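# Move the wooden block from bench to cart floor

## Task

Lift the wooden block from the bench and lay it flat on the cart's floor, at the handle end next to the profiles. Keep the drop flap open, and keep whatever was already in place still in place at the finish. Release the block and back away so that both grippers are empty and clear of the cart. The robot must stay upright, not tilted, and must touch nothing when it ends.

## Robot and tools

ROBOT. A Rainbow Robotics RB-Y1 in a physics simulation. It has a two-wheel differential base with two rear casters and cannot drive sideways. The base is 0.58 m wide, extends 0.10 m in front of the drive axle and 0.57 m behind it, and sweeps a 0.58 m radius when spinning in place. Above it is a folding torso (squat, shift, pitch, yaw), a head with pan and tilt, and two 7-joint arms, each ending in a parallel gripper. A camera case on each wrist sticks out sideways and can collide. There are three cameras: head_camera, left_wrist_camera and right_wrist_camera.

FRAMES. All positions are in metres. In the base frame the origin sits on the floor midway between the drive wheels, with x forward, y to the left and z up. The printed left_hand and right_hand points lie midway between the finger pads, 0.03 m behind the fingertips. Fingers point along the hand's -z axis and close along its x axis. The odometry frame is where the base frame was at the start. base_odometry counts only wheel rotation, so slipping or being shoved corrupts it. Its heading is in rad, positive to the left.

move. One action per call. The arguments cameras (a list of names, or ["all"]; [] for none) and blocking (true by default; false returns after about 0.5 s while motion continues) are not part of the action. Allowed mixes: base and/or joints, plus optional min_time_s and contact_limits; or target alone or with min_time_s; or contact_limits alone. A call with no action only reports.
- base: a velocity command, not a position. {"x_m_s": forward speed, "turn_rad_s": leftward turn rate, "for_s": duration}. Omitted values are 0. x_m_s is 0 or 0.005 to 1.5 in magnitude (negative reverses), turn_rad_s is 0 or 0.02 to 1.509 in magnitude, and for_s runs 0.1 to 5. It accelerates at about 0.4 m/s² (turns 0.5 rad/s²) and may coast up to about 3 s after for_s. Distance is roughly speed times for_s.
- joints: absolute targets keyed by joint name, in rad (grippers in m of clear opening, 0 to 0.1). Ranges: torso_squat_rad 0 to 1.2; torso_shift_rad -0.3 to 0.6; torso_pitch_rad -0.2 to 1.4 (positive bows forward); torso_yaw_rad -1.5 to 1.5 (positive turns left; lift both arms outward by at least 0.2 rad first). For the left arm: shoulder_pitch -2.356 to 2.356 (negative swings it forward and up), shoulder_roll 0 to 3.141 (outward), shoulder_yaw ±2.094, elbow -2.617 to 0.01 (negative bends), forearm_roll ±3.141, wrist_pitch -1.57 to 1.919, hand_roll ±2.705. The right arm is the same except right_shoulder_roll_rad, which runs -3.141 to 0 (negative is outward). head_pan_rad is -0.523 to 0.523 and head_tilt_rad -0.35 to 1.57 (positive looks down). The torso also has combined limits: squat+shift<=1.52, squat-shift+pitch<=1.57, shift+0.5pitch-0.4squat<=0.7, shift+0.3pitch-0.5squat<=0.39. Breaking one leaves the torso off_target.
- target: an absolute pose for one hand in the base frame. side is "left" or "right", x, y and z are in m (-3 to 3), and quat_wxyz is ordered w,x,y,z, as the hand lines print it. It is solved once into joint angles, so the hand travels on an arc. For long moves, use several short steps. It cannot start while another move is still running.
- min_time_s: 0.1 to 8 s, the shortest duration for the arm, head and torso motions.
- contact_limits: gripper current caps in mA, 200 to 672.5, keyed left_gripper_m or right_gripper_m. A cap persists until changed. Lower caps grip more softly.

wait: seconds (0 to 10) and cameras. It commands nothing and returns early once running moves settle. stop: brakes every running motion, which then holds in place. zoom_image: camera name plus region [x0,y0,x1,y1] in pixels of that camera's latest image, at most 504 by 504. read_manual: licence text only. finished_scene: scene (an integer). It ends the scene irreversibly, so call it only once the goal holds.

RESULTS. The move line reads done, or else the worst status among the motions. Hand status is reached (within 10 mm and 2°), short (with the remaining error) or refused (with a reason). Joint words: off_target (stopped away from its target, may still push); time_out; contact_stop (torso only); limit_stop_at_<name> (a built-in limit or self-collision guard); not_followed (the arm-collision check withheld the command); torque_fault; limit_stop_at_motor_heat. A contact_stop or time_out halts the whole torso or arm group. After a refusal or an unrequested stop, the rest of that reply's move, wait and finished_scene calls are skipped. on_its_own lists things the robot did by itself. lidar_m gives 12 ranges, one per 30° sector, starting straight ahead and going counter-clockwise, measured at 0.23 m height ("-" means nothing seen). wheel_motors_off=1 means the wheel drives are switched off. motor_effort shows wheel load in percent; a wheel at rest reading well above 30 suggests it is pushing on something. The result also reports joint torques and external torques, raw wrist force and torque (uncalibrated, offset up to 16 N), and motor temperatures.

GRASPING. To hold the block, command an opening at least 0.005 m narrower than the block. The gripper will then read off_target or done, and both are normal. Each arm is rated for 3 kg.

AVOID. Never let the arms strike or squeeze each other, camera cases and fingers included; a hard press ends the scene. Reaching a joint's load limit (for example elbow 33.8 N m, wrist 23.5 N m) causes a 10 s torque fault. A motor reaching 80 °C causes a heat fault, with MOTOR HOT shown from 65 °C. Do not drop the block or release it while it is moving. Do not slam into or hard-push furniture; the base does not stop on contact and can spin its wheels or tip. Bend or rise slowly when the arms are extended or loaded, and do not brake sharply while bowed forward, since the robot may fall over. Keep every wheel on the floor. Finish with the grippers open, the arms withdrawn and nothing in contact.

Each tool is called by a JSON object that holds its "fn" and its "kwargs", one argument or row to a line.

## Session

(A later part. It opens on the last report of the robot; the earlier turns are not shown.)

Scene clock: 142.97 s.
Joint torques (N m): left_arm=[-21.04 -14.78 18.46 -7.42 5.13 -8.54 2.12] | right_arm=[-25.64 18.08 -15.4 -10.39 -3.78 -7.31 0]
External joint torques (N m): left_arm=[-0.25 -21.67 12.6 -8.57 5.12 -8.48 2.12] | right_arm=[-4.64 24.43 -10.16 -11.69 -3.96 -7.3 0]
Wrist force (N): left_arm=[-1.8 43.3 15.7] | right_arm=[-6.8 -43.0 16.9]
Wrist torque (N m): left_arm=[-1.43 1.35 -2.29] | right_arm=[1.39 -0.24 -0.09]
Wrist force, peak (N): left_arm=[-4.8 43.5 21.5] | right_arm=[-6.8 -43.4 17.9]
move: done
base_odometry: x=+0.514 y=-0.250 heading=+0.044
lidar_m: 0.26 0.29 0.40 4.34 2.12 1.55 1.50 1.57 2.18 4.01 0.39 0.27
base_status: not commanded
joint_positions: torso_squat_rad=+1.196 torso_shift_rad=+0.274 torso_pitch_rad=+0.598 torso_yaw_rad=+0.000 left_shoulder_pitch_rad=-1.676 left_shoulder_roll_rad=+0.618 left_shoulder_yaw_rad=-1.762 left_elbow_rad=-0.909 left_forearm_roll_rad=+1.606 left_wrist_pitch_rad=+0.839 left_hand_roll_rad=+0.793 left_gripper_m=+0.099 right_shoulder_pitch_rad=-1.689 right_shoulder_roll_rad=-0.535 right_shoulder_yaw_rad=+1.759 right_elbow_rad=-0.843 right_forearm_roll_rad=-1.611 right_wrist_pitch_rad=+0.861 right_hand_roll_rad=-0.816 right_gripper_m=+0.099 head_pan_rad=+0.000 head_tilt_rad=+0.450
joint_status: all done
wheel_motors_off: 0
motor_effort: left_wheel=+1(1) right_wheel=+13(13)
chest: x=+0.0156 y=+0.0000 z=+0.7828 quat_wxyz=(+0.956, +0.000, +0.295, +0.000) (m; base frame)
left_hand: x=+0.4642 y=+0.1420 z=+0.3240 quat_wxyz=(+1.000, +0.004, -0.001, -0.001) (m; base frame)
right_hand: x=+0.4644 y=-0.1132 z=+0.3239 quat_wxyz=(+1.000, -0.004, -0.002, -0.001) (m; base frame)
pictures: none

{"fn": "move", "kwargs": {
  "joints": {"torso_squat_rad": 1.192, "torso_shift_rad": 0.2725},
  "min_time_s": 0.6,
  "cameras": ["left_wrist_camera", "right_wrist_camera"]
}}

Scene clock: 145.60 s.
Joint torques (N m): left_arm=[-24.17 -14.19 18.34 -7.54 5.44 -6.63 2.2] | right_arm=[-28.18 18.11 -15.22 -10.4 -5.74 -4.51 -0.68]
External joint torques (N m): left_arm=[-3.42 -21.06 12.49 -8.68 5.43 -6.57 2.2] | right_arm=[-7.22 24.44 -9.99 -11.69 -5.92 -4.51 -0.68]
Wrist force (N): left_arm=[1.7 39.7 -5.7] | right_arm=[4.0 -36.8 -13.5]
Wrist torque (N m): left_arm=[-1.13 0.21 -1.80] | right_arm=[0.69 -1.01 0.78]
Wrist force, peak (N): left_arm=[-0.8 44.5 15.8] | right_arm=[-6.2 -43.2 17.6]
move: done
base_odometry: x=+0.514 y=-0.250 heading=+0.044
lidar_m: 0.25 0.28 0.40 4.35 2.10 1.55 1.49 1.58 2.16 4.02 0.39 0.29
base_status: not commanded
joint_positions: torso_squat_rad=+1.192 torso_shift_rad=+0.273 torso_pitch_rad=+0.600 torso_yaw_rad=+0.000 left_shoulder_pitch_rad=-1.675 left_shoulder_roll_rad=+0.618 left_shoulder_yaw_rad=-1.762 left_elbow_rad=-0.909 left_forearm_roll_rad=+1.606 left_wrist_pitch_rad=+0.838 left_hand_roll_rad=+0.793 left_gripper_m=+0.099 right_shoulder_pitch_rad=-1.689 right_shoulder_roll_rad=-0.535 right_shoulder_yaw_rad=+1.759 right_elbow_rad=-0.843 right_forearm_roll_rad=-1.611 right_wrist_pitch_rad=+0.860 right_hand_roll_rad=-0.816 right_gripper_m=+0.099 head_pan_rad=+0.000 head_tilt_rad=+0.450
joint_status: all done
wheel_motors_off: 0
motor_effort: left_wheel=+0(1) right_wheel=+11(13)
chest: x=+0.0164 y=+0.0000 z=+0.7852 quat_wxyz=(+0.955, +0.000, +0.296, +0.000) (m; base frame)
left_hand: x=+0.4637 y=+0.1420 z=+0.3251 quat_wxyz=(+1.000, +0.004, +0.000, -0.001) (m; base frame)
right_hand: x=+0.4642 y=-0.1133 z=+0.3250 quat_wxyz=(+1.000, -0.004, -0.001, -0.001) (m; base frame)
pictures: left_wrist_camera, right_wrist_camera
camera_calibration:
left_wrist_camera: T_world_to_cam=[[0.999644, 0.0252973, -0.00844496, -0.464951], [0.0263811, -0.891495, 0.452262, -0.00366702], [0.00391236, -0.452324, -0.891845, 0.424855], [0, 0, 0, 1]] pos_world=[0.46322, 0.200665, 0.376637]
right_wrist_camera: T_world_to_cam=[[-0.999249, -0.0274591, -0.0273486, 0.468393], [-0.0374578, 0.86535, 0.499766, -0.0199331], [0.00994296, 0.500415, -0.865729, 0.405623], [0, 0, 0, 1]] pos_world=[0.463262, -0.172869, 0.373931]

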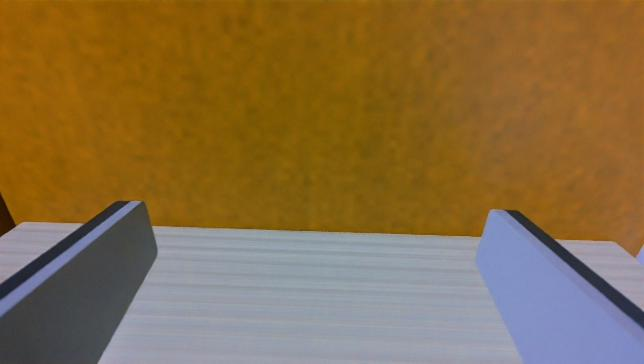

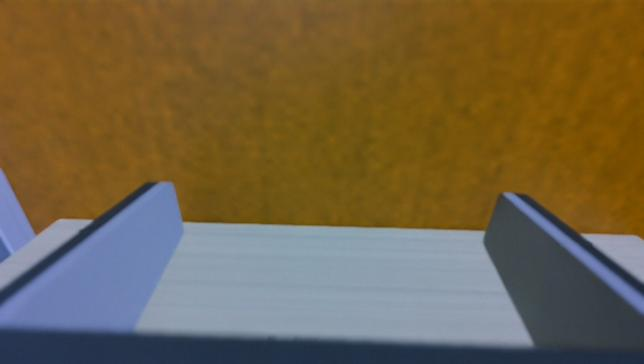

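{"fn": "move", "kwargs": {
  "joints": {"left_shoulder_roll_rad": 0.647, "right_shoulder_roll_rad": -0.563},
  "min_time_s": 1.2,
  "cameras": ["all"]
}}

Scene clock: 148.10 s.
Joint torques (N m): left_arm=[-20.18 6.52 7.7 0.53 0.24 -0.59 0.3] | right_arm=[-23.57 -8.32 -7.11 0.96 -0.26 -0.13 -0.31]
External joint torques (N m): left_arm=[0.61 -0.72 1.85 -0.74 0.24 -0.53 0.3] | right_arm=[-2.55 -1.65 -1.88 -0.45 -0.46 -0.11 -0.31]
Wrist force (N): left_arm=[1.0 0.9 -8.0] | right_arm=[-0.5 1.2 -5.5]
Wrist torque (N m): left_arm=[-0.26 0.18 0.04] | right_arm=[-0.11 0.04 -0.06]
Wrist force, peak (N): left_arm=[0.9 39.7 -6.7] | right_arm=[4.3 -37.5 -13.2]
move: done
base_odometry: x=+0.514 y=-0.250 heading=+0.044
lidar_m: 0.26 0.29 0.40 4.35 2.10 1.55 1.49 1.57 2.18 4.01 0.39 0.29
base_status: not commanded
joint_positions: torso_squat_rad=+1.192 torso_shift_rad=+0.273 torso_pitch_rad=+0.600 torso_yaw_rad=+0.000 left_shoulder_pitch_rad=-1.676 left_shoulder_roll_rad=+0.647 left_shoulder_yaw_rad=-1.759 left_elbow_rad=-0.911 left_forearm_roll_rad=+1.607 left_wrist_pitch_rad=+0.837 left_hand_roll_rad=+0.794 left_gripper_m=+0.099 right_shoulder_pitch_rad=-1.690 right_shoulder_roll_rad=-0.563 right_shoulder_yaw_rad=+1.756 right_elbow_rad=-0.846 right_forearm_roll_rad=-1.612 right_wrist_pitch_rad=+0.859 right_hand_roll_rad=-0.816 right_gripper_m=+0.099 head_pan_rad=+0.000 head_tilt_rad=+0.450
joint_status: all done
wheel_motors_off: 0
motor_effort: left_wheel=+0(1) right_wheel=+11(13)
chest: x=+0.0164 y=+0.0000 z=+0.7852 quat_wxyz=(+0.955, +0.000, +0.296, +0.000) (m; base frame)
left_hand: x=+0.4709 y=+0.1564 z=+0.3288 quat_wxyz=(+1.000, +0.008, -0.005, +0.011) (m; base frame)
right_hand: x=+0.4714 y=-0.1268 z=+0.3283 quat_wxyz=(+1.000, -0.007, -0.005, -0.012) (m; base frame)
pictures: head_camera, left_wrist_camera, right_wrist_camera
camera_calibration:
head_camera: T_world_to_cam=[[-0.0120998, -0.999501, -0.0291618, 0.0282517], [-0.837498, 0.0260636, -0.545818, 0.687085], [0.546306, 0.0178186, -0.837396, 0.64991], [0, 0, 0, 1]] pos_world=[0.220724, -0.00125081, 0.920079]
left_wrist_camera: T_world_to_cam=[[0.998759, 0.0497392, 0.00252372, -0.479514], [0.0433971, -0.894035, 0.445891, 0.00177056], [0.0244346, -0.445228, -0.895084, 0.424986], [0, 0, 0, 1]] pos_world=[0.468457, 0.214649, 0.380819]
right_wrist_camera: T_world_to_cam=[[-0.999321, -0.00532221, -0.0364682, 0.481141], [-0.022639, 0.869465, 0.493476, -0.0140739], [0.0290814, 0.493966, -0.868995, 0.406351], [0, 0, 0, 1]] pos_world=[0.468678, -0.185926, 0.377608]

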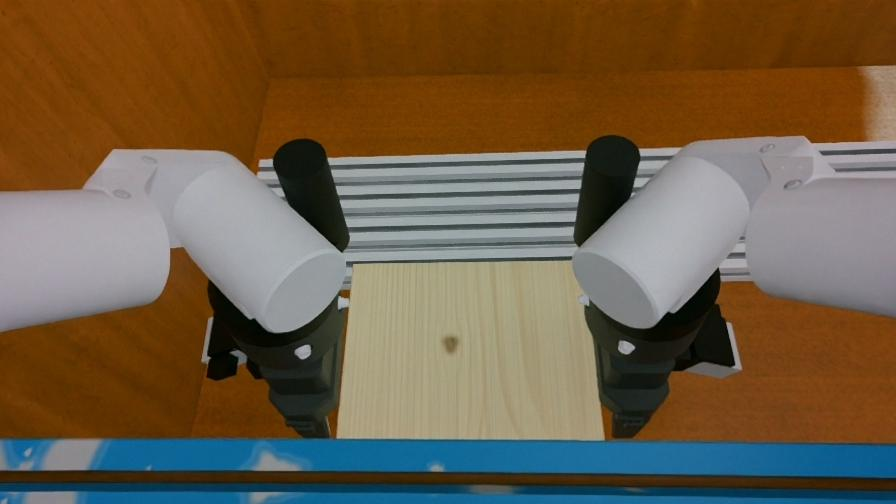

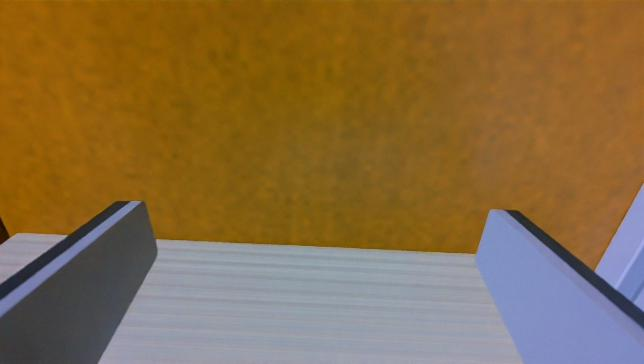

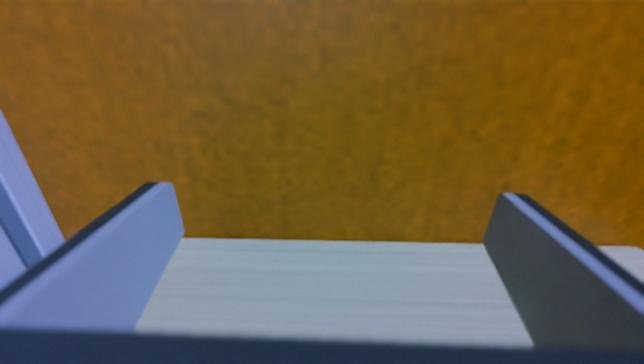

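{"fn": "move", "kwargs": {
  "joints": {"torso_squat_rad": 0.8, "torso_shift_rad": 0.144},
  "min_time_s": 2
}}

{"fn": "move", "kwargs": {
  "joints": {"torso_squat_rad": 0.1, "torso_shift_rad": 0.1, "head_tilt_rad": 0.35},
  "min_time_s": 2.5
}}

{"fn": "move", "kwargs": {
  "base": {"x_m_s": -0.3, "for_s": 1.5},
  "joints": {"head_tilt_rad": 0.2},
  "cameras": ["head_camera", "left_wrist_camera"]
}}

Scene clock: 152.67 s.
Joint torques (N m): left_arm=[-19.56 6.49 7.65 0.72 0.2 -0.42 0.27] | right_arm=[-22.69 -8.05 -6.34 1.29 -0.05 -0.08 -0.28]
External joint torques (N m): left_arm=[1.24 -0.75 1.79 -0.55 0.2 -0.36 0.27] | right_arm=[-1.66 -1.37 -1.11 -0.12 -0.25 -0.07 -0.28]
Wrist force (N): left_arm=[0.8 1.2 -7.5] | right_arm=[-1.1 1.1 -5.7]
Wrist torque (N m): left_arm=[-0.30 0.21 0.06] | right_arm=[-0.10 -0.04 -0.06]
Wrist force, peak (N): left_arm=[1.5 1.2 -8.4] | right_arm=[-0.4 1.9 -5.8]
move: done
base_odometry: x=+0.514 y=-0.250 heading=+0.044
lidar_m: 0.27 0.28 0.40 4.33 2.12 1.55 1.50 1.58 2.17 4.03 0.38 0.28
base_status: not commanded
joint_positions: torso_squat_rad=+0.800 torso_shift_rad=+0.144 torso_pitch_rad=+0.600 torso_yaw_rad=+0.000 left_shoulder_pitch_rad=-1.676 left_shoulder_roll_rad=+0.647 left_shoulder_yaw_rad=-1.759 left_elbow_rad=-0.911 left_forearm_roll_rad=+1.607 left_wrist_pitch_rad=+0.837 left_hand_roll_rad=+0.794 left_gripper_m=+0.099 right_shoulder_pitch_rad=-1.690 right_shoulder_roll_rad=-0.563 right_shoulder_yaw_rad=+1.756 right_elbow_rad=-0.846 right_forearm_roll_rad=-1.612 right_wrist_pitch_rad=+0.859 right_hand_roll_rad=-0.816 right_gripper_m=+0.099 head_pan_rad=+0.000 head_tilt_rad=+0.450
joint_status: all done
wheel_motors_off: 0
motor_effort: left_wheel=+1(2) right_wheel=+9(11)
chest: x=+0.0166 y=+0.0001 z=+1.0185 quat_wxyz=(+0.955, +0.000, +0.295, +0.000) (m; base frame)
left_hand: x=+0.4713 y=+0.1563 z=+0.5624 quat_wxyz=(+1.000, +0.008, -0.006, +0.011) (m; base frame)
right_hand: x=+0.4718 y=-0.1267 z=+0.5619 quat_wxyz=(+1.000, -0.007, -0.005, -0.012) (m; base frame)
pictures: none

Scene clock: 155.47 s.
Joint torques (N m): left_arm=[-19.4 6.33 7.81 0.87 0.11 -0.35 0.34] | right_arm=[-22.51 -7.91 -6.65 1.53 -0.12 0.08 -0.36]
External joint torques (N m): left_arm=[1.4 -0.91 1.95 -0.4 0.12 -0.29 0.34] | right_arm=[-1.49 -1.23 -1.41 0.13 -0.32 0.09 -0.36]
Wrist force (N): left_arm=[1.1 2.0 -7.2] | right_arm=[-0.8 1.7 -5.0]
Wrist torque (N m): left_arm=[-0.42 0.26 0.02] | right_arm=[-0.15 0.01 -0.10]
Wrist force, peak (N): left_arm=[1.5 1.0 -8.4] | right_arm=[-0.5 1.8 -6.0]
move: done
base_odometry: x=+0.514 y=-0.250 heading=+0.044
lidar_m: 0.26 0.28 0.40 4.35 2.11 1.57 1.50 1.58 2.18 4.03 0.39 0.28
base_status: not commanded
joint_positions: torso_squat_rad=+0.100 torso_shift_rad=+0.100 torso_pitch_rad=+0.600 torso_yaw_rad=+0.000 left_shoulder_pitch_rad=-1.676 left_shoulder_roll_rad=+0.647 left_shoulder_yaw_rad=-1.759 left_elbow_rad=-0.911 left_forearm_roll_rad=+1.607 left_wrist_pitch_rad=+0.837 left_hand_roll_rad=+0.794 left_gripper_m=+0.099 right_shoulder_pitch_rad=-1.690 right_shoulder_roll_rad=-0.563 right_shoulder_yaw_rad=+1.756 right_elbow_rad=-0.846 right_forearm_roll_rad=-1.612 right_wrist_pitch_rad=+0.859 right_hand_roll_rad=-0.816 right_gripper_m=+0.099 head_pan_rad=+0.000 head_tilt_rad=+0.350
joint_status: all done
wheel_motors_off: 0
motor_effort: left_wheel=+1(3) right_wheel=+8(11)
chest: x=+0.0162 y=+0.0001 z=+1.2289 quat_wxyz=(+0.955, +0.000, +0.296, +0.000) (m; base frame)
left_hand: x=+0.4708 y=+0.1563 z=+0.7727 quat_wxyz=(+1.000, +0.008, -0.006, +0.011) (m; base frame)
right_hand: x=+0.4713 y=-0.1266 z=+0.7722 quat_wxyz=(+1.000, -0.007, -0.005, -0.012) (m; base frame)
pictures: none

Scene clock: 158.07 s.
Joint torques (N m): left_arm=[-19.72 6.13 7.79 0.99 0.1 -0.35 0.27] | right_arm=[-22.2 -7.63 -6.71 1.45 -0.05 0.08 -0.28]
External joint torques (N m): left_arm=[1.08 -1.11 1.93 -0.28 0.11 -0.29 0.27] | right_arm=[-1.17 -0.95 -1.47 0.04 -0.25 0.09 -0.28]
Wrist force (N): left_arm=[1.4 1.4 -7.5] | right_arm=[-1.0 0.9 -5.3]
Wrist torque (N m): left_arm=[-0.27 0.29 0.08] | right_arm=[-0.05 -0.02 -0.04]
Wrist force, peak (N): left_arm=[1.3 1.5 -8.5] | right_arm=[-0.5 1.8 -5.9]
move: done
base_odometry: x=+0.064 y=-0.270 heading=+0.045
lidar_m: 0.72 0.75 1.79 3.95 1.47 1.10 1.04 1.11 1.52 4.33 1.01 0.74
base_status: done (sent for 1.5 of 1.5 s)
joint_positions: torso_squat_rad=+0.100 torso_shift_rad=+0.100 torso_pitch_rad=+0.600 torso_yaw_rad=+0.000 left_shoulder_pitch_rad=-1.676 left_shoulder_roll_rad=+0.647 left_shoulder_yaw_rad=-1.759 left_elbow_rad=-0.911 left_forearm_roll_rad=+1.607 left_wrist_pitch_rad=+0.837 left_hand_roll_rad=+0.794 left_gripper_m=+0.099 right_shoulder_pitch_rad=-1.690 right_shoulder_roll_rad=-0.563 right_shoulder_yaw_rad=+1.756 right_elbow_rad=-0.846 right_forearm_roll_rad=-1.612 right_wrist_pitch_rad=+0.859 right_hand_roll_rad=-0.816 right_gripper_m=+0.099 head_pan_rad=+0.000 head_tilt_rad=+0.200
joint_status: all done
wheel_motors_off: 0
motor_effort: left_wheel=+6(33) right_wheel=-7(29)
chest: x=+0.0162 y=+0.0001 z=+1.2289 quat_wxyz=(+0.955, +0.000, +0.295, +0.000) (m; base frame)
left_hand: x=+0.4709 y=+0.1563 z=+0.7728 quat_wxyz=(+1.000, +0.008, -0.006, +0.011) (m; base frame)
right_hand: x=+0.4714 y=-0.1266 z=+0.7723 quat_wxyz=(+1.000, -0.007, -0.005, -0.012) (m; base frame)
pictures: head_camera, left_wrist_camera
camera_calibration:
head_camera: T_world_to_cam=[[-0.00450233, -0.999502, -0.0312462, 0.0429502], [-0.676342, 0.0260593, -0.736126, 1.1683], [0.736574, 0.0178189, -0.676123, 0.770785], [0, 0, 0, 1]] pos_world=[0.222626, -0.00125083, 1.3825]
left_wrist_camera: T_world_to_cam=[[0.99876, 0.0496988, 0.00287006, -0.480812], [0.043201, -0.893939, 0.446102, -0.196259], [0.0247364, -0.445425, -0.894978, 0.822129], [0, 0, 0, 1]] pos_world=[0.468357, 0.214649, 0.824719]

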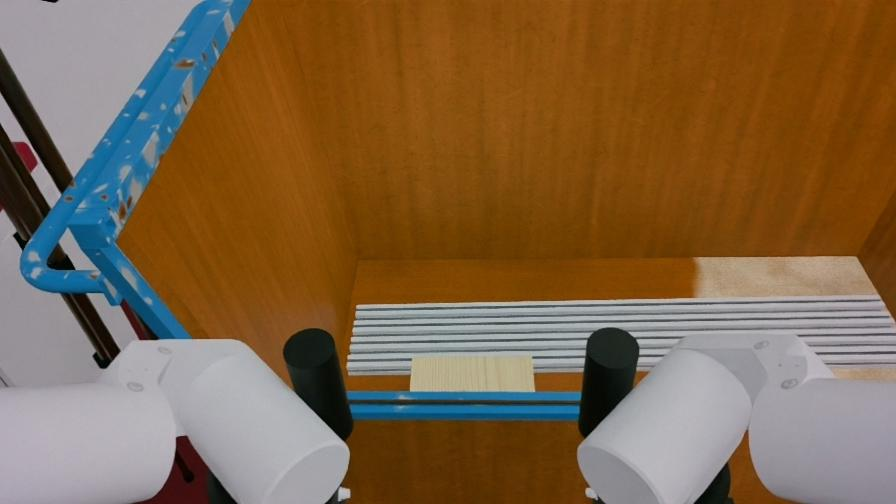

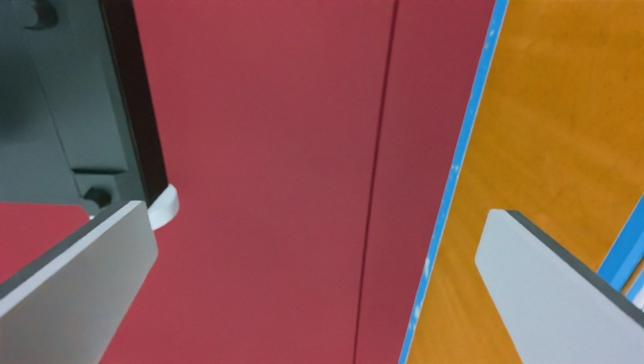

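{"fn": "finished_scene", "kwargs": {
  "scene": 2
}}

The scene is finished: the task was done.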